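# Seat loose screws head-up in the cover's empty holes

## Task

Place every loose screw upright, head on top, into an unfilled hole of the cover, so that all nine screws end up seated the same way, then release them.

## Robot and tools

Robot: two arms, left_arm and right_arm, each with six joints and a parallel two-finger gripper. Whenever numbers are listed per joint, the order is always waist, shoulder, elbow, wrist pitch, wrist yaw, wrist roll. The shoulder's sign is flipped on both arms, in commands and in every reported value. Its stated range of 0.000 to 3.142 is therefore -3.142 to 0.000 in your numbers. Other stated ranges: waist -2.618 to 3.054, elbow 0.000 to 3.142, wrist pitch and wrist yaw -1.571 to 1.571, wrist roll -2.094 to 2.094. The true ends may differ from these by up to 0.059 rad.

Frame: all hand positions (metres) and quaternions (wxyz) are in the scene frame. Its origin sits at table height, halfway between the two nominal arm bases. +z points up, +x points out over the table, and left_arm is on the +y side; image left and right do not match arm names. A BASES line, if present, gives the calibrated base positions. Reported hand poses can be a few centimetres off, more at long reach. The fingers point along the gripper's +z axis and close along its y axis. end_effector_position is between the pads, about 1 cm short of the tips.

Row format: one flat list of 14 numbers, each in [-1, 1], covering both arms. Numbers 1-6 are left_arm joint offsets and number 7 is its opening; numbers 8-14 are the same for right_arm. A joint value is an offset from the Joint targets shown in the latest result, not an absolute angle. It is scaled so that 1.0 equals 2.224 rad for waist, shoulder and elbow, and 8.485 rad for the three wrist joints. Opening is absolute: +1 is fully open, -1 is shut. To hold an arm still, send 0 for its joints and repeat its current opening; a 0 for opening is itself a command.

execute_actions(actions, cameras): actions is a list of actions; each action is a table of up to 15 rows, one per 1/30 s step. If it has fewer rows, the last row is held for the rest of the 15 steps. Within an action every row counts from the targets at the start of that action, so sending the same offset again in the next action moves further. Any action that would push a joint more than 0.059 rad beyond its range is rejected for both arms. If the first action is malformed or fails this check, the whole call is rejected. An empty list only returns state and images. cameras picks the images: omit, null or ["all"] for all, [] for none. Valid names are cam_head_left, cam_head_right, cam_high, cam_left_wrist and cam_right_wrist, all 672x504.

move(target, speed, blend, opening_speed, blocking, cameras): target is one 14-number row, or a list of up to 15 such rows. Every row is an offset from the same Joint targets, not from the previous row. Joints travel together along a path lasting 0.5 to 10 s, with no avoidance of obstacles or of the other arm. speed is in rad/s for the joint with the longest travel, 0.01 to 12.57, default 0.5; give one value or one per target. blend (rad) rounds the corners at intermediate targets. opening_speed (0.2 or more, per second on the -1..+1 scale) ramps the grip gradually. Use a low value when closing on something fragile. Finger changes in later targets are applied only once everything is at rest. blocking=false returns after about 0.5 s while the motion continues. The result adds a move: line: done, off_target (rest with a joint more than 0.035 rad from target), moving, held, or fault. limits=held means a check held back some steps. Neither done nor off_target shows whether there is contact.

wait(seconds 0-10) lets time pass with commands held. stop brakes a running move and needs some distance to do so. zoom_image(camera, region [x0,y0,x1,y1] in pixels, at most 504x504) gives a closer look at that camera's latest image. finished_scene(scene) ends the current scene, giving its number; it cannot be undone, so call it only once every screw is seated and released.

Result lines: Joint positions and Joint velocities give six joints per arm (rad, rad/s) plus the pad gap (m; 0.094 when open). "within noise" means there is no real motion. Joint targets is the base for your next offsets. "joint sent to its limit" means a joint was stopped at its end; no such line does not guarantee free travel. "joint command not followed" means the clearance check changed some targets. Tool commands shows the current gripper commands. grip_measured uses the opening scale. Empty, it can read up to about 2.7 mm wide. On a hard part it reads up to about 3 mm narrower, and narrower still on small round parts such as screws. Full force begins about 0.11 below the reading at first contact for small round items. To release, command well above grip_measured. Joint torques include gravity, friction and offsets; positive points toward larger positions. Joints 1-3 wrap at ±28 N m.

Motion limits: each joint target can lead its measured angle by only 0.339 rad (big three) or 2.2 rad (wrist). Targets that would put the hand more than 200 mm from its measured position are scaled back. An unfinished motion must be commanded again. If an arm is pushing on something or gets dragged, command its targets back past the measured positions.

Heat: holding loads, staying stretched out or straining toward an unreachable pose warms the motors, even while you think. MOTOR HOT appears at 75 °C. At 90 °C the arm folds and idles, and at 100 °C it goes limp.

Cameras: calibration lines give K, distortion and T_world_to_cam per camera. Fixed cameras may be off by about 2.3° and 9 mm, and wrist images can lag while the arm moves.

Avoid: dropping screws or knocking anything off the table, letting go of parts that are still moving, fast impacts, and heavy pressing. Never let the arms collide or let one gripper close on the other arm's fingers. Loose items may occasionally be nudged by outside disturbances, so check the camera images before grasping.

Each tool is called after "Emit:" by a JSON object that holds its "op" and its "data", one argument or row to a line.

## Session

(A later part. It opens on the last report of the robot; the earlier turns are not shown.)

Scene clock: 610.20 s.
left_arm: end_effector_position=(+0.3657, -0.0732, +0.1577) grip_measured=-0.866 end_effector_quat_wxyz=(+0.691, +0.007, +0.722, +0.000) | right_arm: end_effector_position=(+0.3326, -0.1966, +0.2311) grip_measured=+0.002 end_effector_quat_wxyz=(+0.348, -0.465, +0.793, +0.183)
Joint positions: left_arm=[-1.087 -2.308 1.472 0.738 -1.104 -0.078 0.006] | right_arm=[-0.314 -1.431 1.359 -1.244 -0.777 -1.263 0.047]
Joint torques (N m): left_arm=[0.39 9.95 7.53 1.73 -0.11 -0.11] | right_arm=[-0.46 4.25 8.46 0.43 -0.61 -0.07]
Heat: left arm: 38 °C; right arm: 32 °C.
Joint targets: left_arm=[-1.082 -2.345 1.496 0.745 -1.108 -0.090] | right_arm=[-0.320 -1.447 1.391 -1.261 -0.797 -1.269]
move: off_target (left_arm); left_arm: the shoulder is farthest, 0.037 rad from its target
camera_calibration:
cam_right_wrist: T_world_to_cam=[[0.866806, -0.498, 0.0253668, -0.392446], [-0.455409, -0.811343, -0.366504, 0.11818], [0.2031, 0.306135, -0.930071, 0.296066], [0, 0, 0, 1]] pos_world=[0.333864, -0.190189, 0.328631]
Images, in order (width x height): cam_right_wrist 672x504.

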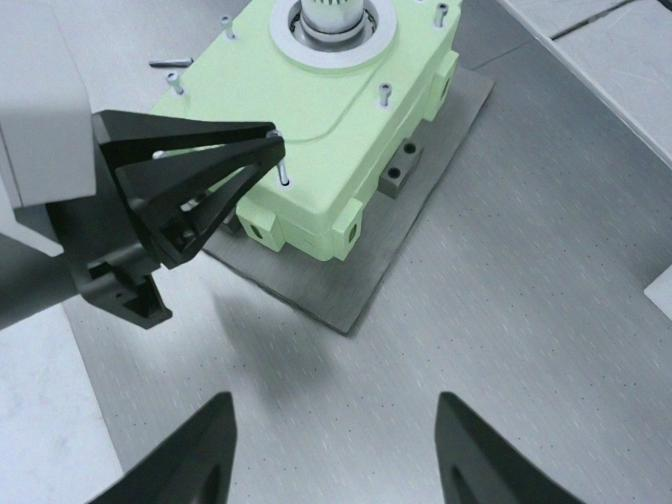

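Emit:
{"op": "move", "data": {
  "target": [0,-0.0054,0,0.0014,0,0,-0.95,0,0,0,0,0,0,0],
  "speed": 0.06,
  "cameras": ["cam_right_wrist"]
}}

Emit:
{"op": "zoom_image", "data": {
  "camera": "cam_right_wrist",
  "region": [230, 120, 330, 220]
}}

Scene clock: 617.57 s.
left_arm: end_effector_position=(+0.3661, -0.0736, +0.1571) grip_measured=-0.866 end_effector_quat_wxyz=(+0.694, +0.001, +0.720, -0.003) | right_arm: end_effector_position=(+0.3326, -0.1966, +0.2311) grip_measured=+0.002 end_effector_quat_wxyz=(+0.348, -0.465, +0.793, +0.183)
Joint positions: left_arm=[-1.087 -2.317 1.475 0.759 -1.108 -0.078 0.006] | right_arm=[-0.314 -1.431 1.359 -1.244 -0.777 -1.263 0.047]
Joint torques (N m): left_arm=[0.29 10 7.34 1.65 -0.08 -0.11] | right_arm=[-0.46 4.25 8.46 0.43 -0.6 -0.07]
Heat: left arm: 36 °C; right arm: 32 °C.
Joint targets: left_arm=[-1.082 -2.357 1.496 0.757 -1.108 -0.090] | right_arm=[-0.320 -1.447 1.391 -1.261 -0.797 -1.269]
move: off_target (left_arm); left_arm: the shoulder is farthest, 0.040 rad from its target
camera_calibration:
cam_right_wrist: T_world_to_cam=[[0.866806, -0.498, 0.0253668, -0.392446], [-0.455409, -0.811343, -0.366504, 0.11818], [0.2031, 0.306135, -0.930071, 0.296066], [0, 0, 0, 1]] pos_world=[0.333864, -0.190189, 0.328631]
Images, in order (width x height): cam_right_wrist 672x504.

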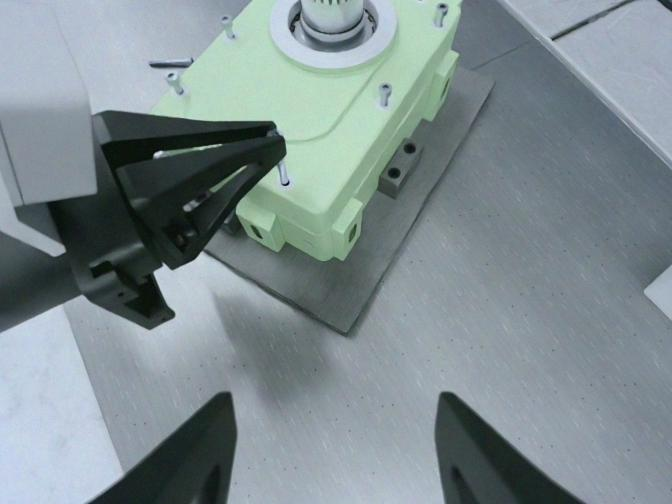

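Scaled by 5.040 from the camera's 672x504 image, which has a finer 960x720 frame.

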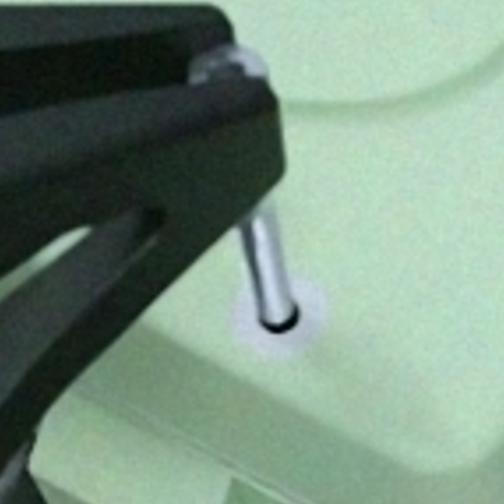

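Emit:
{"op": "move", "data": {
  "target": [0,0.0036,0,-0.0008,0.0018,0,-0.95,0,0,0,0,0,0,0],
  "speed": 0.06,
  "cameras": ["cam_right_wrist"]
}}

Emit:
{"op": "zoom_image", "data": {
  "camera": "cam_right_wrist",
  "region": [230, 120, 330, 220]
}}

Scene clock: 628.73 s.
left_arm: end_effector_position=(+0.3662, -0.0736, +0.1574) grip_measured=-0.866 end_effector_quat_wxyz=(+0.694, +0.001, +0.720, -0.003) | right_arm: end_effector_position=(+0.3326, -0.1966, +0.2311) grip_measured=+0.002 end_effector_quat_wxyz=(+0.348, -0.465, +0.793, +0.183)
Joint positions: left_arm=[-1.087 -2.317 1.475 0.759 -1.108 -0.078 0.006] | right_arm=[-0.314 -1.431 1.359 -1.244 -0.777 -1.263 0.047]
Joint torques (N m): left_arm=[0.34 10.51 7.31 1.55 0.1 -0.16] | right_arm=[-0.46 4.26 8.46 0.44 -0.6 -0.07]
Heat: left arm: 36 °C; right arm: 32 °C.
Joint targets: left_arm=[-1.082 -2.349 1.496 0.750 -1.093 -0.090] | right_arm=[-0.320 -1.447 1.391 -1.261 -0.797 -1.269]
move: done
camera_calibration:
cam_right_wrist: T_world_to_cam=[[0.866806, -0.498, 0.0253668, -0.392446], [-0.455409, -0.811343, -0.366504, 0.11818], [0.2031, 0.306135, -0.930071, 0.296066], [0, 0, 0, 1]] pos_world=[0.333864, -0.190189, 0.328631]
Images, in order (width x height): cam_right_wrist 672x504.

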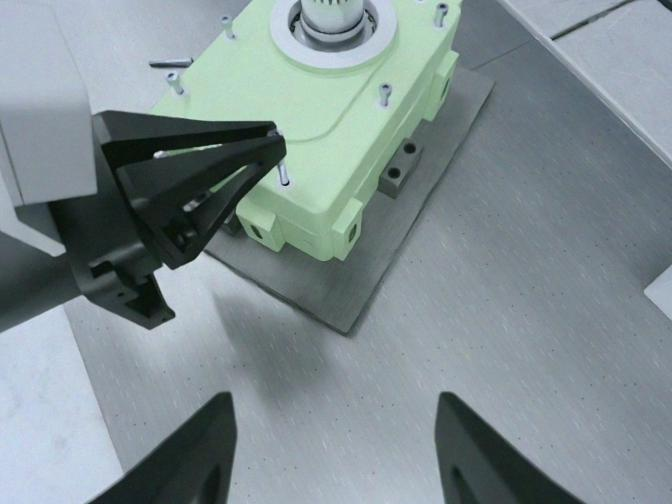

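Scaled by 5.040 from the camera's 672x504 image, which has a finer 960x720 frame.

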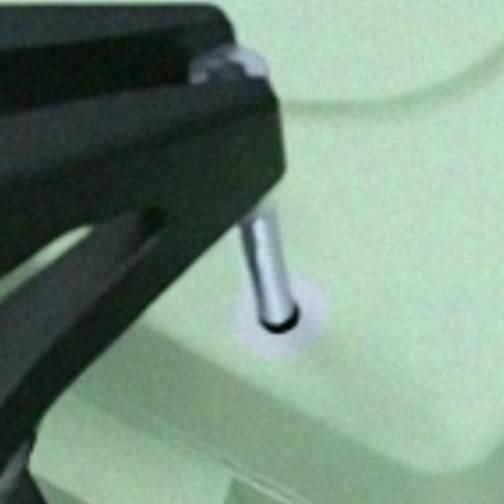

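Not moved; nudge more.

Emit:
{"op": "move", "data": {
  "target": [0,0,0,0,0.0009,0,-0.95,0,0,0,0,0,0,0],
  "speed": 0.06,
  "cameras": ["cam_right_wrist"]
}}

Emit:
{"op": "zoom_image", "data": {
  "camera": "cam_right_wrist",
  "region": [230, 120, 330, 220]
}}

Scene clock: 635.90 s.
left_arm: end_effector_position=(+0.3662, -0.0749, +0.1573) grip_measured=-0.866 end_effector_quat_wxyz=(+0.694, +0.003, +0.720, -0.006) | right_arm: end_effector_position=(+0.3326, -0.1966, +0.2311) grip_measured=+0.002 end_effector_quat_wxyz=(+0.348, -0.465, +0.793, +0.183)
Joint positions: left_arm=[-1.087 -2.317 1.475 0.759 -1.1 -0.078 0.006] | right_arm=[-0.314 -1.431 1.359 -1.244 -0.777 -1.263 0.047]
Joint torques (N m): left_arm=[0.35 10.73 7.23 1.59 0.11 -0.11] | right_arm=[-0.46 4.25 8.46 0.43 -0.6 -0.07]
Heat: left arm: 36 °C; right arm: 32 °C.
Joint targets: left_arm=[-1.082 -2.349 1.496 0.750 -1.085 -0.090] | right_arm=[-0.320 -1.447 1.391 -1.261 -0.797 -1.269]
move: done
camera_calibration:
cam_right_wrist: T_world_to_cam=[[0.866806, -0.498, 0.0253668, -0.392446], [-0.455409, -0.811343, -0.366504, 0.11818], [0.2031, 0.306135, -0.930071, 0.296066], [0, 0, 0, 1]] pos_world=[0.333864, -0.190189, 0.328631]
Images, in order (width x height): cam_right_wrist 672x504.

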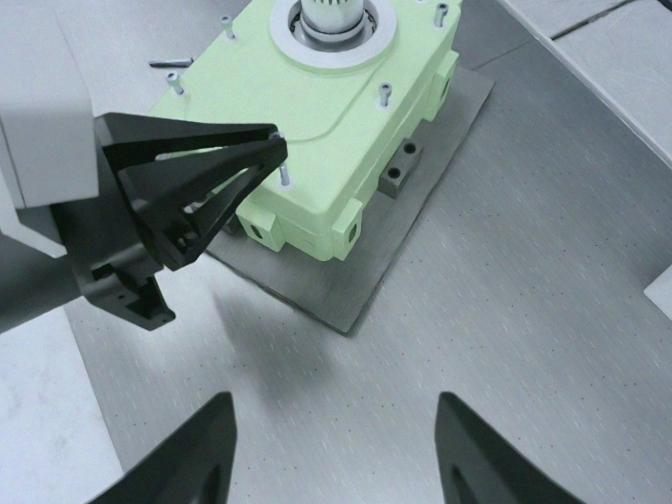

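Scaled by 5.040 from the camera's 672x504 image, which has a finer 960x720 frame.

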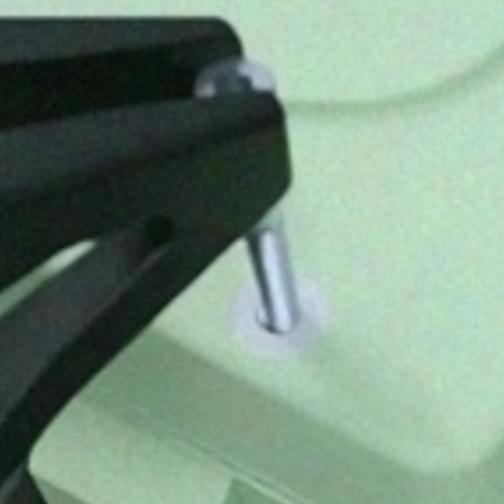

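Emit:
{"op": "move", "data": {
  "target": [0,-0.004,0,-0.0014,0,0,-0.95,0,0,0,0,0,0,0],
  "speed": 0.06,
  "cameras": ["cam_right_wrist"]
}}

Emit:
{"op": "zoom_image", "data": {
  "camera": "cam_right_wrist",
  "region": [230, 120, 330, 220]
}}

Scene clock: 648.33 s.
left_arm: end_effector_position=(+0.3663, -0.0753, +0.1534) grip_measured=-0.866 end_effector_quat_wxyz=(+0.692, +0.006, +0.721, -0.004) | right_arm: end_effector_position=(+0.3326, -0.1966, +0.2311) grip_measured=+0.002 end_effector_quat_wxyz=(+0.348, -0.465, +0.793, +0.183)
Joint positions: left_arm=[-1.087 -2.324 1.475 0.758 -1.1 -0.078 0.006] | right_arm=[-0.314 -1.431 1.359 -1.244 -0.777 -1.263 0.047]
Joint torques (N m): left_arm=[0.38 10.35 7.38 1.49 0.08 -0.11] | right_arm=[-0.46 4.25 8.46 0.43 -0.61 -0.07]
Heat: left arm: 36 °C; right arm: 32 °C.
Joint targets: left_arm=[-1.082 -2.358 1.496 0.738 -1.085 -0.090] | right_arm=[-0.320 -1.447 1.391 -1.261 -0.797 -1.269]
move: done
camera_calibration:
cam_right_wrist: T_world_to_cam=[[0.866806, -0.498, 0.0253668, -0.392446], [-0.455409, -0.811343, -0.366504, 0.11818], [0.2031, 0.306135, -0.930071, 0.296066], [0, 0, 0, 1]] pos_world=[0.333864, -0.190189, 0.328631]
Images, in order (width x height): cam_right_wrist 672x504.

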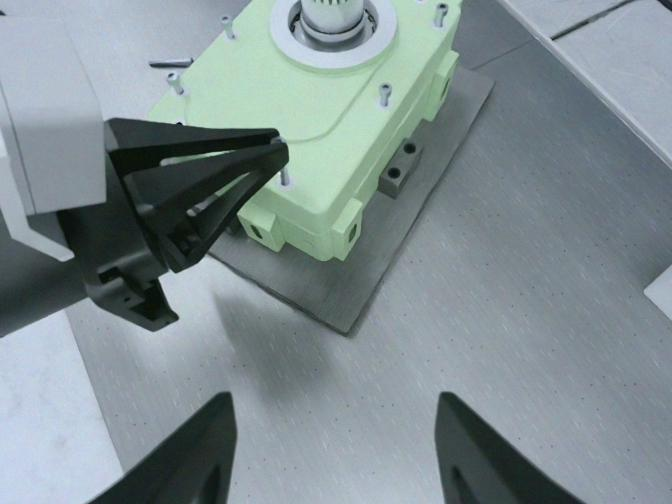

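Scaled by 5.040 from the camera's 672x504 image, which has a finer 960x720 frame.

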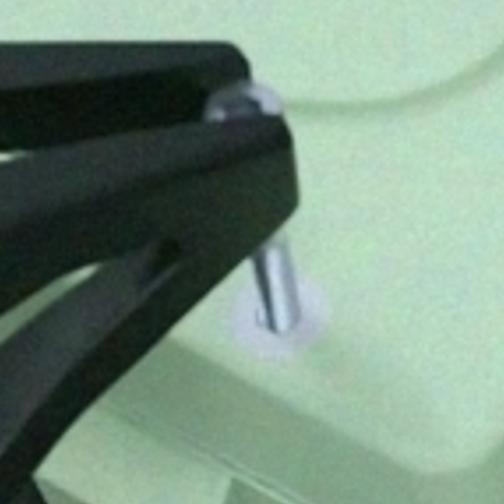

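Emit:
{"op": "move", "data": {
  "target": [0,-0.0103,0,0.0055,0,0,-0.95,0,0,0,0,0,0,0],
  "speed": 0.08,
  "cameras": ["cam_right_wrist"]
}}

Emit:
{"op": "zoom_image", "data": {
  "camera": "cam_right_wrist",
  "region": [230, 120, 330, 220]
}}

Scene clock: 656.57 s.
left_arm: end_effector_position=(+0.3666, -0.0757, +0.1469) grip_measured=-0.866 end_effector_quat_wxyz=(+0.693, +0.005, +0.721, -0.004) | right_arm: end_effector_position=(+0.3326, -0.1966, +0.2311) grip_measured=+0.002 end_effector_quat_wxyz=(+0.348, -0.465, +0.793, +0.183)
Joint positions: left_arm=[-1.087 -2.342 1.475 0.779 -1.101 -0.078 0.006] | right_arm=[-0.314 -1.431 1.359 -1.244 -0.777 -1.263 0.047]
Joint torques (N m): left_arm=[0.49 10.14 7.25 1.74 0.07 -0.12] | right_arm=[-0.46 4.26 8.46 0.43 -0.6 -0.07]
Heat: left arm: 36 °C; right arm: 32 °C.
Joint targets: left_arm=[-1.082 -2.381 1.496 0.785 -1.085 -0.090] | right_arm=[-0.320 -1.447 1.391 -1.261 -0.797 -1.269]
move: off_target (left_arm); left_arm: the shoulder is farthest, 0.039 rad from its target
camera_calibration:
cam_right_wrist: T_world_to_cam=[[0.866806, -0.498, 0.0253668, -0.392446], [-0.455409, -0.811343, -0.366504, 0.11818], [0.2031, 0.306135, -0.930071, 0.296066], [0, 0, 0, 1]] pos_world=[0.333864, -0.190189, 0.328631]
Images, in order (width x height): cam_right_wrist 672x504.

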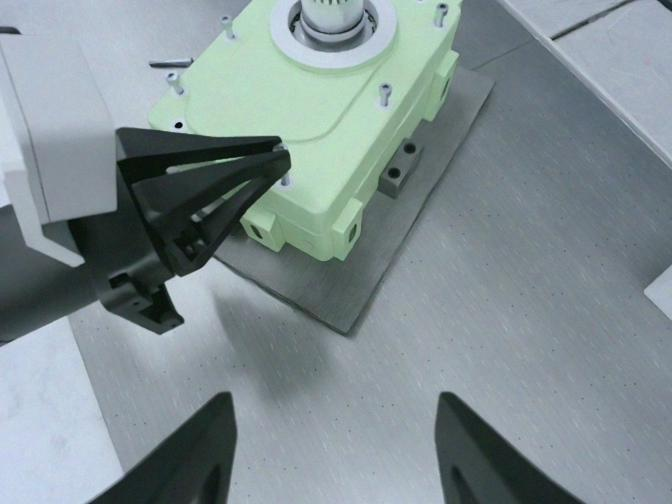

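Scaled by 5.040 from the camera's 672x504 image, which has a finer 960x720 frame.

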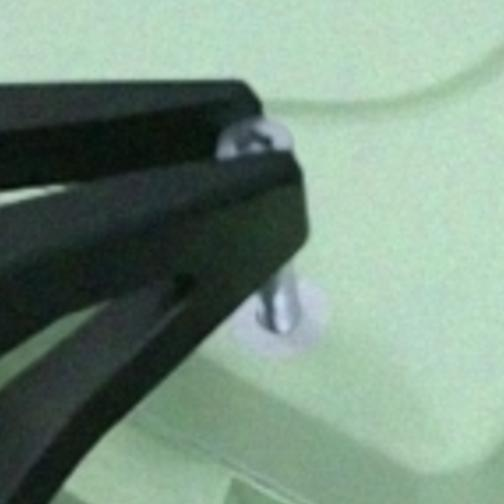

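Good, going in smoothly. Another 7 mm, then release.

Emit:
{"op": "move", "data": {
  "target": [
    [0,-0.0085,0,0.0022,0,0,-0.95,0,0,0,0,0,0,0],
    [0,-0.0085,0,0.0022,0,0,-0.6,0,0,0,0,0,0,0]
  ],
  "speed": 0.08,
  "opening_speed": 0.5,
  "cameras": ["cam_right_wrist","cam_left_wrist"]
}}

Emit:
{"op": "zoom_image", "data": {
  "camera": "cam_right_wrist",
  "region": [230, 120, 330, 220]
}}

Scene clock: 668.77 s.
left_arm: end_effector_position=(+0.3671, -0.0780, +0.1388) grip_measured=-0.603 end_effector_quat_wxyz=(+0.695, +0.003, +0.719, -0.011) | right_arm: end_effector_position=(+0.3326, -0.1966, +0.2311) grip_measured=+0.002 end_effector_quat_wxyz=(+0.348, -0.465, +0.793, +0.183)
Joint positions: left_arm=[-1.087 -2.367 1.475 0.817 -1.094 -0.078 0.019] | right_arm=[-0.314 -1.431 1.359 -1.244 -0.777 -1.263 0.047]
Joint torques (N m): left_arm=[0.28 10.7 7.23 1.55 0 -0.1] | right_arm=[-0.46 4.26 8.44 0.43 -0.6 -0.07]
Heat: left arm: 36 °C; right arm: 33 °C.
Joint targets: left_arm=[-1.082 -2.400 1.496 0.804 -1.085 -0.090] | right_arm=[-0.320 -1.447 1.391 -1.261 -0.797 -1.269]
move: done; target 2's new numbers were sent with left_arm's shoulder 0.046 rad from that target
camera_calibration:
cam_left_wrist: T_world_to_cam=[[-0.00840262, -0.999391, 0.0338804, -0.0790643], [-0.447709, -0.0265361, -0.893785, 0.325288], [0.89414, -0.0226787, -0.447213, -0.179702], [0, 0, 0, 1]] pos_world=[0.305649, -0.0744596, 0.213051]
cam_right_wrist: T_world_to_cam=[[0.866806, -0.498, 0.0253668, -0.392446], [-0.455409, -0.811343, -0.366504, 0.11818], [0.2031, 0.306135, -0.930071, 0.296066], [0, 0, 0, 1]] pos_world=[0.333864, -0.190189, 0.328631]
Images, in order (width x height): cam_left_wrist 672x504, cam_right_wrist 672x504.

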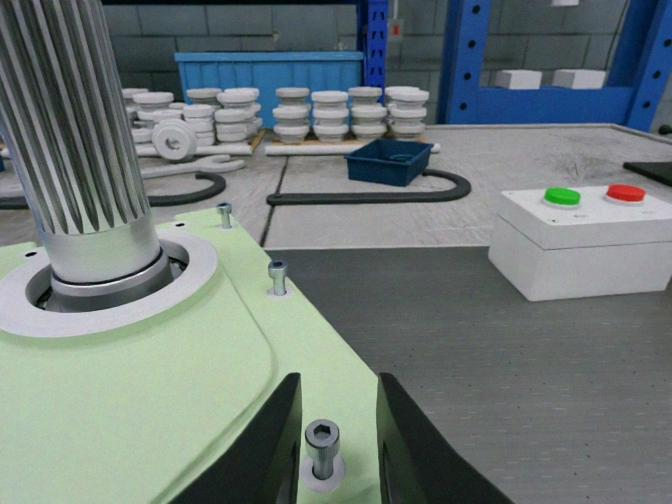

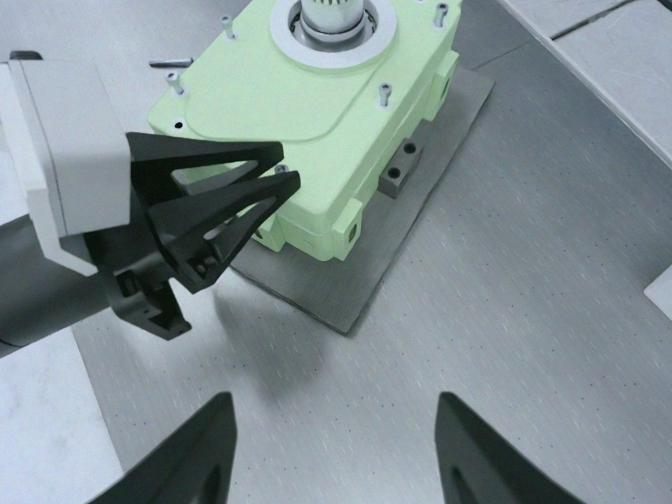

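Scaled by 5.040 from the camera's 672x504 image, which has a finer 960x720 frame.

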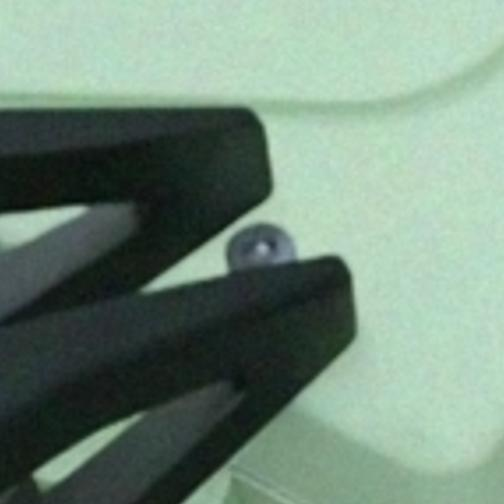

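Emit:
{"op": "move", "data": {
  "target": [
    [0,0,0,0,0,0,-0.3,0,0,0,0,0,0,0],
    [0,0.0742,0.0142,-0.0141,0,0,-0.3,0,0,0,0,0,0,0],
    [0,0.1358,0.1695,-0.0706,0,0.0106,-0.3,0,0,0,0,0,0,0],
    [0,0.2563,0.0917,-0.2597,0.1279,0.0304,-0.3,0,0,0,0,0,0,0],
    [0.2855,0.0405,0.2918,-0.263,0.1279,0.0304,-0.3,0,0,0,0,0,0,0]
  ],
  "speed": [0.4,0.4,0.8,1.1,0.8],
  "cameras": ["cam_left_wrist","cam_right_wrist","cam_head_left"]
}}

Emit:
{"op": "zoom_image", "data": {
  "camera": "cam_right_wrist",
  "region": [140, 60, 360, 260]
}}

Scene clock: 700.20 s.
left_arm: end_effector_position=(+0.3718, +0.1554, +0.0882) grip_measured=-0.303 end_effector_quat_wxyz=(-0.003, +0.311, +0.950, +0.004) | right_arm: end_effector_position=(+0.3326, -0.1966, +0.2311) grip_measured=+0.002 end_effector_quat_wxyz=(+0.348, -0.465, +0.793, +0.183)
Joint positions: left_arm=[-0.447 -2.286 2.119 -1.412 -0.007 0.158 0.033] | right_arm=[-0.314 -1.431 1.359 -1.244 -0.777 -1.263 0.047]
Joint torques (N m): left_arm=[0.02 10.7 7.46 0.31 0.05 0.08] | right_arm=[-0.46 4.25 8.46 0.43 -0.6 -0.07]
Heat: left arm: 36 °C; right arm: 33 °C.
Joint targets: left_arm=[-0.447 -2.310 2.145 -1.428 0.000 0.168] | right_arm=[-0.320 -1.447 1.391 -1.261 -0.797 -1.269]
move: done
camera_calibration:
cam_left_wrist: T_world_to_cam=[[-0.572931, -0.819431, -0.0167969, 0.342346], [-0.746325, 0.513128, 0.423908, 0.19922], [-0.338745, 0.255406, -0.905549, 0.254426], [0, 0, 0, 1]] pos_world=[0.43101, 0.113322, 0.151695]
cam_right_wrist: T_world_to_cam=[[0.866806, -0.498, 0.0253668, -0.392446], [-0.455409, -0.811343, -0.366504, 0.11818], [0.2031, 0.306135, -0.930071, 0.296066], [0, 0, 0, 1]] pos_world=[0.333864, -0.190189, 0.328631]
Images, in order (width x height): cam_head_left 672x504, cam_left_wrist 672x504, cam_right_wrist 672x504.

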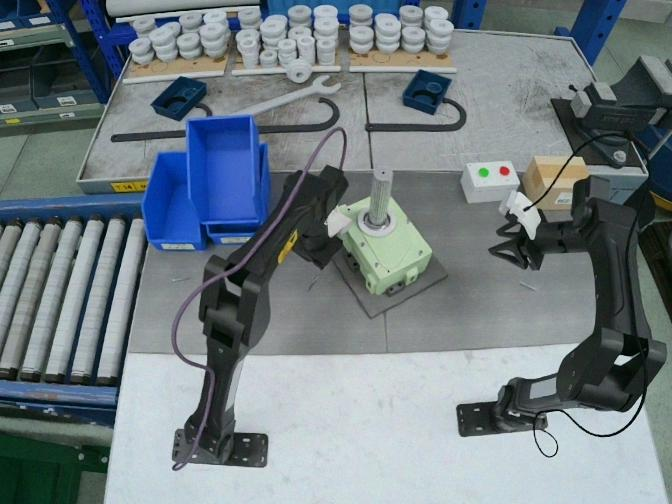

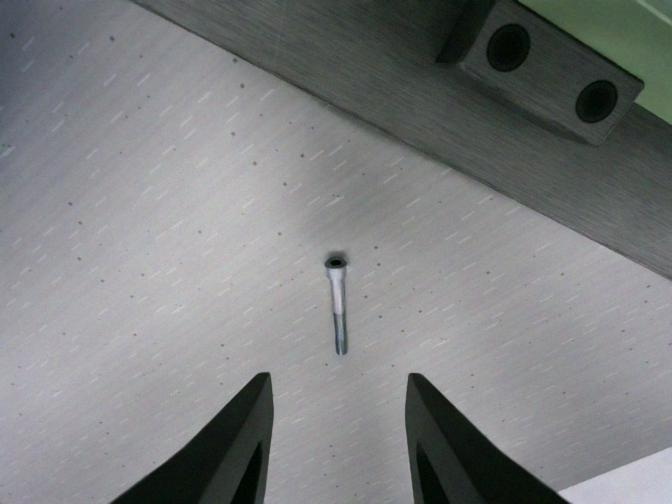

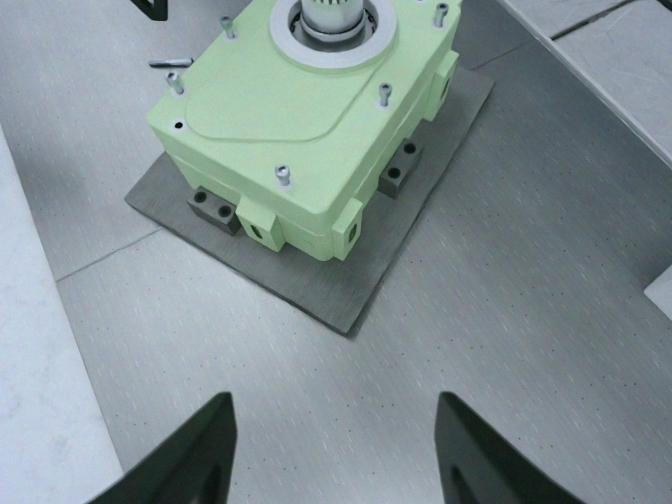

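Scaled by 2.291 from the camera's 672x504 image, which has a finer 960x720 frame.

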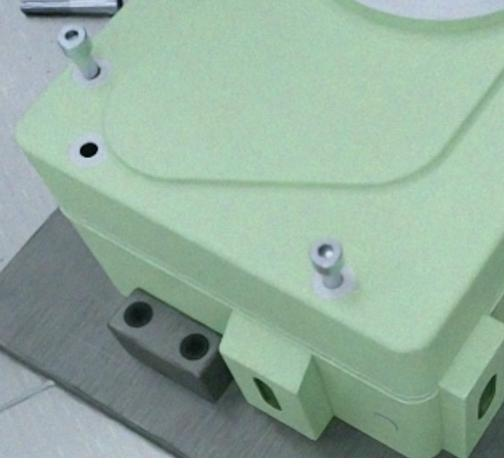

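Emit:
{"op": "move", "data": {
  "target": [0.0031,-0.009,-0.1129,0.031,0,-0.0087,-0.3,0,0,0,0,0,0,0],
  "speed": 0.3,
  "cameras": ["cam_left_wrist"]
}}

Scene clock: 724.53 s.
left_arm: end_effector_position=(+0.3689, +0.1605, +0.0273) grip_measured=-0.303 end_effector_quat_wxyz=(-0.014, +0.282, +0.959, +0.006) | right_arm: end_effector_position=(+0.3326, -0.1966, +0.2311) grip_measured=+0.002 end_effector_quat_wxyz=(+0.348, -0.465, +0.793, +0.183)
Joint positions: left_arm=[-0.44 -2.302 1.904 -1.204 -0.007 0.104 0.033] | right_arm=[-0.314 -1.431 1.359 -1.244 -0.777 -1.263 0.047]
Joint torques (N m): left_arm=[-0.03 10.39 4.52 0.77 0.1 -0.09] | right_arm=[-0.46 4.25 8.44 0.43 -0.6 -0.07]
Heat: left arm: 35 °C; right arm: 33 °C.
Joint targets: left_arm=[-0.440 -2.330 1.894 -1.165 0.000 0.094] | right_arm=[-0.320 -1.447 1.391 -1.261 -0.797 -1.269]
move: off_target (left_arm); left_arm: the wrist pitch is farthest, 0.039 rad from its target
camera_calibration:
cam_left_wrist: T_world_to_cam=[[-0.521868, -0.852888, -0.0153741, 0.330304], [-0.767772, 0.46178, 0.444169, 0.235982], [-0.371726, 0.243601, -0.895811, 0.210769], [0, 0, 0, 1]] pos_world=[0.431904, 0.121397, 0.0890718]
Images, in order (width x height): cam_left_wrist 672x504.

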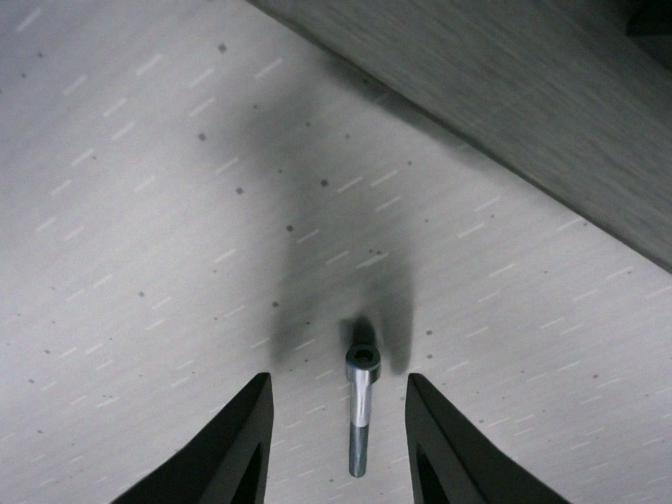

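Emit:
{"op": "wait", "data": {
  "seconds": 0.1,
  "cameras": ["cam_high","cam_head_left","cam_head_right","cam_right_wrist"]
}}

Emit:
{"op": "zoom_image", "data": {
  "camera": "cam_high",
  "region": [300, 50, 480, 230]
}}

Emit:
{"op": "zoom_image", "data": {
  "camera": "cam_head_right",
  "region": [250, 170, 430, 330]
}}

Scene clock: 737.33 s.
left_arm: end_effector_position=(+0.3689, +0.1605, +0.0273) grip_measured=-0.303 end_effector_quat_wxyz=(-0.014, +0.282, +0.959, +0.006) | right_arm: end_effector_position=(+0.3326, -0.1966, +0.2311) grip_measured=+0.002 end_effector_quat_wxyz=(+0.348, -0.465, +0.793, +0.183)
Joint positions: left_arm=[-0.44 -2.302 1.904 -1.204 -0.007 0.104 0.033] | right_arm=[-0.314 -1.431 1.359 -1.244 -0.777 -1.263 0.047]
Joint torques (N m): left_arm=[-0.16 10.52 4.29 0.81 0.07 -0.13] | right_arm=[-0.46 4.26 8.44 0.43 -0.61 -0.06]
Heat: left arm: 35 °C; right arm: 33 °C.
Joint targets: left_arm=[-0.440 -2.330 1.894 -1.165 0.000 0.094] | right_arm=[-0.320 -1.447 1.391 -1.261 -0.797 -1.269]
Tool commands: left_gripper/opening=-0.3 right_gripper/opening=+0.0
wait: 0.10 s; at rest from the start
camera_calibration:
cam_right_wrist: T_world_to_cam=[[0.866806, -0.498, 0.0253668, -0.392446], [-0.455409, -0.811343, -0.366504, 0.11818], [0.2031, 0.306135, -0.930071, 0.296066], [0, 0, 0, 1]] pos_world=[0.333864, -0.190189, 0.328631]
Images, in order (width x height): cam_head_left 672x504, cam_head_right 672x504, cam_high 672x504, cam_right_wrist 672x504.

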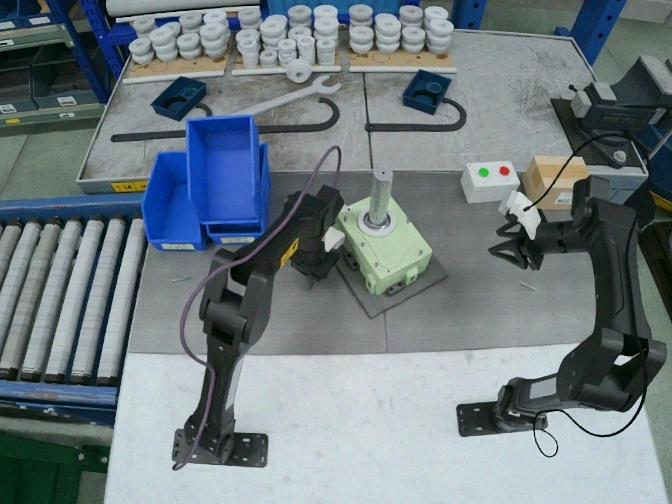

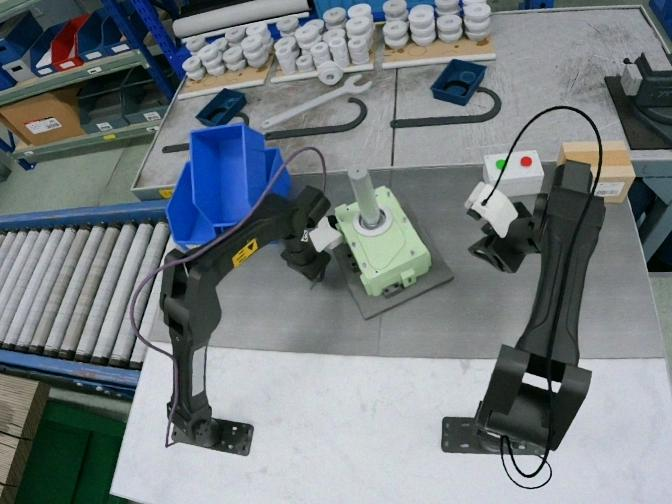

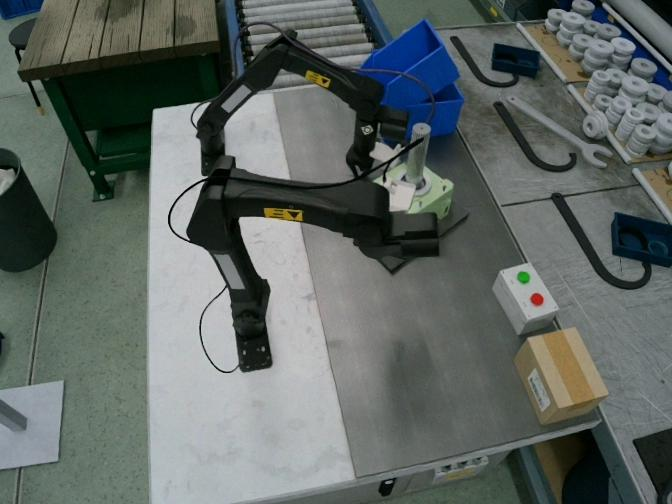

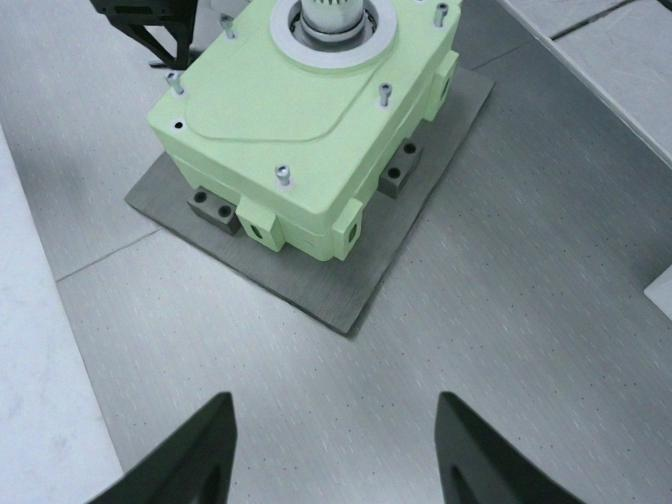

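Scaled by 2.800 from the camera's 672x504 image, which has a finer 960x720 frame.

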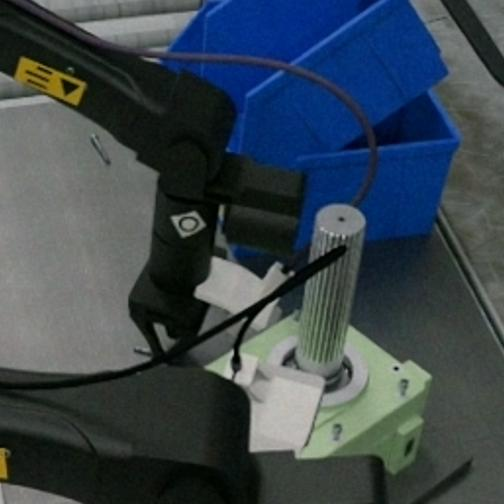

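Scaled by 2.800 from the camera's 672x504 image, which has a finer 960x720 frame.

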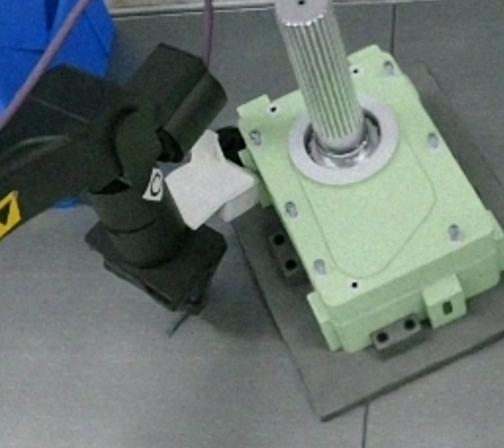

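Emit:
{"op": "move", "data": {
  "target": [
    [-0.0054,0.0656,-0.0216,-0.0054,0,0,-0.3,0,0,0,0,0,0,0],
    [-0.0054,0.0247,-0.0594,0.0088,0,0,-0.3,0,0,0,0,0,0,0]
  ],
  "speed": 0.2,
  "cameras": ["cam_left_wrist"]
}}

Scene clock: 756.17 s.
left_arm: end_effector_position=(+0.3588, +0.1622, +0.0212) grip_measured=-0.303 end_effector_quat_wxyz=(-0.004, +0.285, +0.959, +0.004) | right_arm: end_effector_position=(+0.3326, -0.1966, +0.2311) grip_measured=+0.002 end_effector_quat_wxyz=(+0.348, -0.465, +0.793, +0.183)
Joint positions: left_arm=[-0.446 -2.242 1.778 -1.116 -0.007 0.103 0.033] | right_arm=[-0.314 -1.431 1.359 -1.244 -0.777 -1.263 0.047]
Joint torques (N m): left_arm=[-0.53 9.47 4.08 0.72 0.08 -0.11] | right_arm=[-0.46 4.25 8.44 0.43 -0.61 -0.07]
Heat: left arm: 35 °C; right arm: 33 °C.
Joint targets: left_arm=[-0.452 -2.275 1.762 -1.090 0.000 0.094] | right_arm=[-0.320 -1.447 1.391 -1.261 -0.797 -1.269]
move: done
camera_calibration:
cam_left_wrist: T_world_to_cam=[[-0.526374, -0.850087, -0.0168099, 0.327637], [-0.77361, 0.470629, 0.424307, 0.231142], [-0.352786, 0.236349, -0.905362, 0.195681], [0, 0, 0, 1]] pos_world=[0.420306, 0.123489, 0.0845944]
Images, in order (width x height): cam_left_wrist 672x504.

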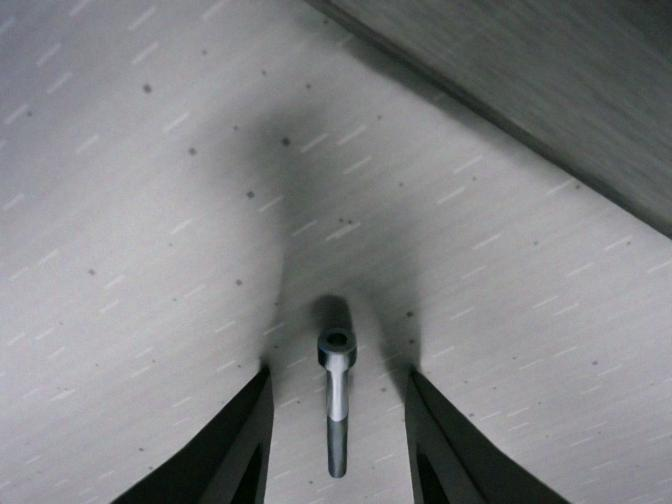

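Emit:
{"op": "move", "data": {
  "target": [0,0,0,0,0,0,-0.95,0,0,0,0,0,0,0],
  "opening_speed": 0.6,
  "cameras": []
}}

Emit:
{"op": "move", "data": {
  "target": [
    [0,0,0.0225,-0.0053,0,0,-0.95,0,0,0,0,0,0,0],
    [0.0072,0.1623,-0.1866,0.0139,0,0,-0.95,0,0,0,0,0,0,0],
    [0.0072,0.1623,-0.2055,0.0189,0,0,-0.95,0,0,0,0,0,0,0],
    [0.0072,0.1623,-0.2055,0.0189,0,0,-0.4,0,0,0,0,0,0,0],
    [0.0054,0.1623,-0.1875,0.0240,0,0,-0.4,0,0,0,0,0,0,0]
  ],
  "speed": [0.3,0.3,0.3,0.2,0.15],
  "opening_speed": 0.8,
  "cameras": ["cam_left_wrist"]
}}

Scene clock: 784.33 s.
left_arm: end_effector_position=(+0.3605, +0.1616, +0.0212) grip_measured=-0.929 end_effector_quat_wxyz=(+0.000, +0.285, +0.959, +0.004) | right_arm: end_effector_position=(+0.3326, -0.1966, +0.2311) grip_measured=+0.002 end_effector_quat_wxyz=(+0.348, -0.465, +0.793, +0.183)
Joint positions: left_arm=[-0.446 -2.242 1.778 -1.109 -0.008 0.103 0.003] | right_arm=[-0.314 -1.431 1.359 -1.244 -0.777 -1.263 0.047]
Joint torques (N m): left_arm=[-0.49 9.5 4.03 0.69 0.08 -0.11] | right_arm=[-0.46 4.26 8.46 0.43 -0.61 -0.07]
Heat: left arm: 34 °C; right arm: 33 °C.
Joint targets: left_arm=[-0.452 -2.275 1.762 -1.090 0.000 0.094] | right_arm=[-0.320 -1.447 1.391 -1.261 -0.797 -1.269]
move: done
No camera images: "cameras" was empty.

Scene clock: 788.80 s.
left_arm: end_effector_position=(+0.2993, +0.1950, +0.0215) grip_measured=-0.403 end_effector_quat_wxyz=(+0.020, +0.282, +0.959, +0.000) | right_arm: end_effector_position=(+0.3326, -0.1966, +0.2311) grip_measured=+0.002 end_effector_quat_wxyz=(+0.348, -0.465, +0.793, +0.183)
Joint positions: left_arm=[-0.442 -1.945 1.32 -0.906 -0.008 0.103 0.028] | right_arm=[-0.314 -1.431 1.359 -1.244 -0.777 -1.263 0.047]
Joint torques (N m): left_arm=[0.13 12.75 7.02 0.76 0.11 -0.07] | right_arm=[-0.46 4.25 8.46 0.43 -0.61 -0.07]
Heat: left arm: 34 °C; right arm: 33 °C.
Joint targets: left_arm=[-0.440 -1.914 1.345 -0.887 0.000 0.094] | right_arm=[-0.320 -1.447 1.391 -1.261 -0.797 -1.269]
move: done
camera_calibration:
cam_left_wrist: T_world_to_cam=[[-0.521366, -0.853055, -0.0217968, 0.323375], [-0.793474, 0.475237, 0.380197, 0.175605], [-0.31397, 0.215517, -0.924649, 0.160127], [0, 0, 0, 1]] pos_world=[0.35821, 0.157893, 0.0883452]
Images, in order (width x height): cam_left_wrist 672x504.

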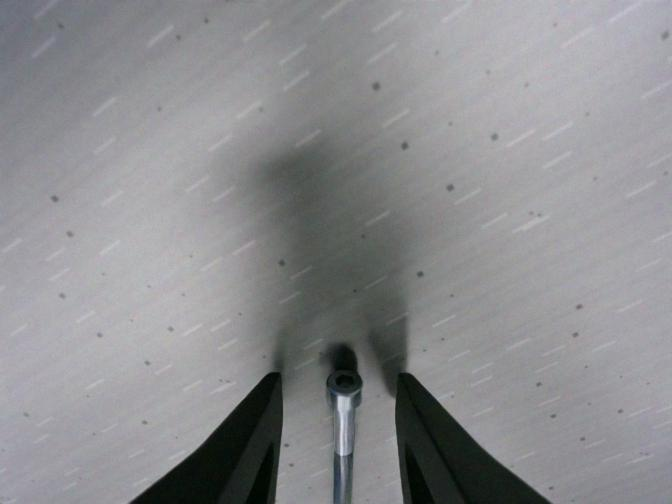

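Emit:
{"op": "move", "data": {
  "target": [
    [0,0,-0.0202,0.0009,0,0,-0.4,0,0,0,0,0,0,0],
    [0,0,-0.0202,0.0009,0,0,-0.95,0,0,0,0,0,0,0]
  ],
  "speed": 0.12,
  "opening_speed": 0.6,
  "cameras": ["cam_left_wrist"]
}}

Emit:
{"op": "zoom_image", "data": {
  "camera": "cam_left_wrist",
  "region": [200, 300, 480, 504]
}}

Scene clock: 798.53 s.
left_arm: end_effector_position=(+0.2992, +0.1950, +0.0201) grip_measured=-0.864 end_effector_quat_wxyz=(+0.021, +0.282, +0.959, +0.000) | right_arm: end_effector_position=(+0.3326, -0.1966, +0.2311) grip_measured=+0.002 end_effector_quat_wxyz=(+0.348, -0.465, +0.793, +0.183)
Joint positions: left_arm=[-0.442 -1.945 1.313 -0.898 -0.008 0.103 0.006] | right_arm=[-0.314 -1.431 1.359 -1.244 -0.777 -1.263 0.047]
Joint torques (N m): left_arm=[0.09 12.74 4.11 0.71 0.06 -0.08] | right_arm=[-0.46 4.25 8.46 0.43 -0.6 -0.07]
Heat: left arm: 35 °C; right arm: 33 °C.
Joint targets: left_arm=[-0.440 -1.914 1.300 -0.879 0.000 0.094] | right_arm=[-0.320 -1.447 1.391 -1.261 -0.797 -1.269]
move: done
camera_calibration:
cam_left_wrist: T_world_to_cam=[[-0.521291, -0.853096, -0.0219776, 0.323324], [-0.794163, 0.475531, 0.378385, 0.17625], [-0.312348, 0.214702, -0.925387, 0.158454], [0, 0, 0, 1]] pos_world=[0.35801, 0.157993, 0.0870472]
Images, in order (width x height): cam_left_wrist 672x504.

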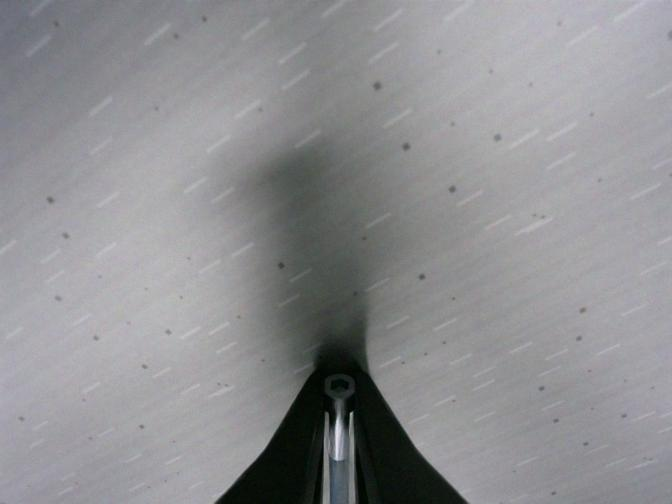

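Scaled by 1.800 from the camera's 672x504 image, which has a finer 960x720 frame.

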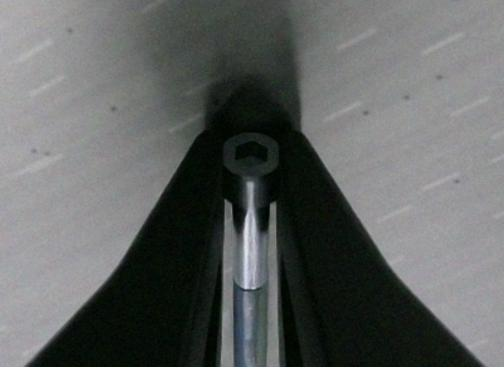

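Emit:
{"op": "move", "data": {
  "target": [
    [0,0.0378,0.1799,-0.0614,0,0,-0.95,0,0,0,0,0,0,0],
    [-0.2833,0.0378,0.1799,-0.0614,0,0,-0.95,0,0,0,0,0,0,0],
    [-0.2833,0.0805,0.0495,0.1407,-0.1149,-0.0117,-0.95,0,0,0,0,0,0,0],
    [-0.2833,-0.0319,-0.134,0.2158,-0.1149,-0.0117,-0.95,0,0,0,0,0,0,0]
  ],
  "speed": [0.5,0.9,0.9,0.4],
  "cameras": ["cam_right_wrist","cam_left_wrist"]
}}

Emit:
{"op": "zoom_image", "data": {
  "camera": "cam_right_wrist",
  "region": [100, 40, 240, 180]
}}

Scene clock: 836.73 s.
left_arm: end_effector_position=(+0.3271, -0.0095, +0.1963) grip_measured=-0.866 end_effector_quat_wxyz=(+0.704, +0.054, +0.707, -0.042) | right_arm: end_effector_position=(+0.3326, -0.1966, +0.2311) grip_measured=+0.002 end_effector_quat_wxyz=(+0.348, -0.465, +0.793, +0.183)
Joint positions: left_arm=[-1.076 -1.963 1.013 0.938 -0.968 0.007 0.006] | right_arm=[-0.314 -1.431 1.359 -1.244 -0.777 -1.263 0.047]
Joint torques (N m): left_arm=[0.46 8.4 4.42 1.88 -0.1 -0.14] | right_arm=[-0.46 4.26 8.46 0.43 -0.61 -0.07]
Heat: left arm: 35 °C; right arm: 33 °C.
Joint targets: left_arm=[-1.070 -1.984 1.002 0.952 -0.975 -0.005] | right_arm=[-0.320 -1.447 1.391 -1.261 -0.797 -1.269]
move: done
camera_calibration:
cam_left_wrist: T_world_to_cam=[[-0.124019, -0.992259, 0.00647802, 0.0304121], [-0.419598, 0.0465259, -0.906517, 0.354585], [0.899198, -0.115143, -0.42212, -0.124053], [0, 0, 0, 1]] pos_world=[0.264103, -0.000604521, 0.268875]
cam_right_wrist: T_world_to_cam=[[0.866806, -0.498, 0.0253668, -0.392446], [-0.455409, -0.811343, -0.366504, 0.11818], [0.2031, 0.306135, -0.930071, 0.296066], [0, 0, 0, 1]] pos_world=[0.333864, -0.190189, 0.328631]
Images, in order (width x height): cam_left_wrist 672x504, cam_right_wrist 672x504.

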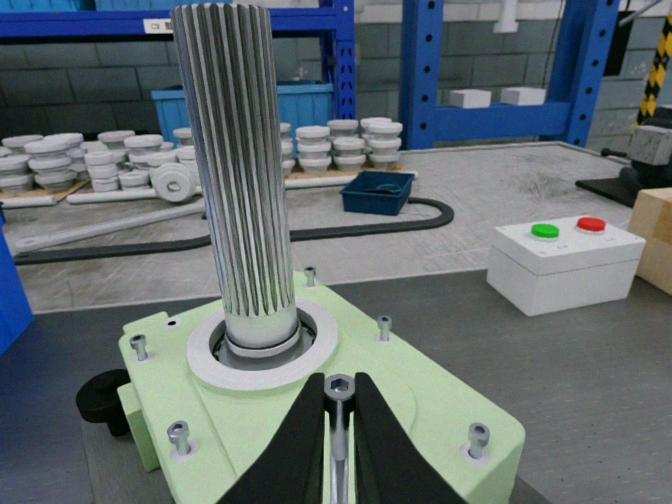

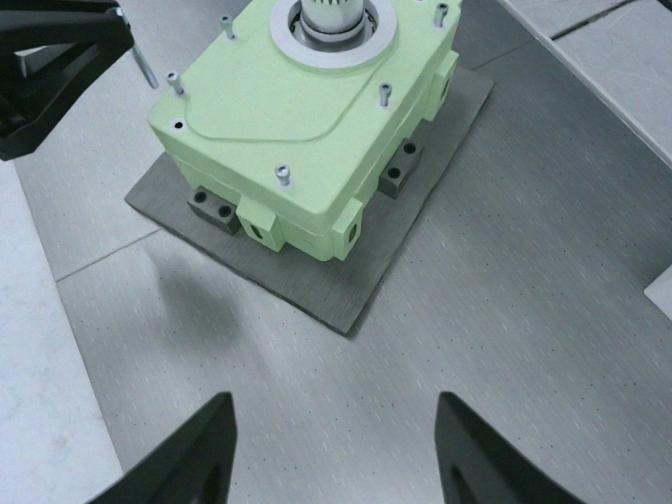

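Scaled by 3.600 from the camera's 672x504 image, which has a finer 960x720 frame.

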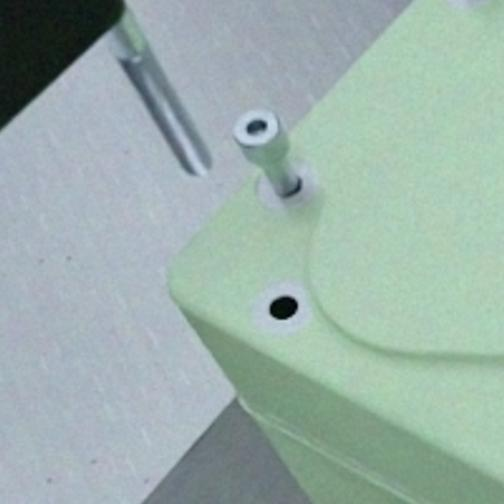

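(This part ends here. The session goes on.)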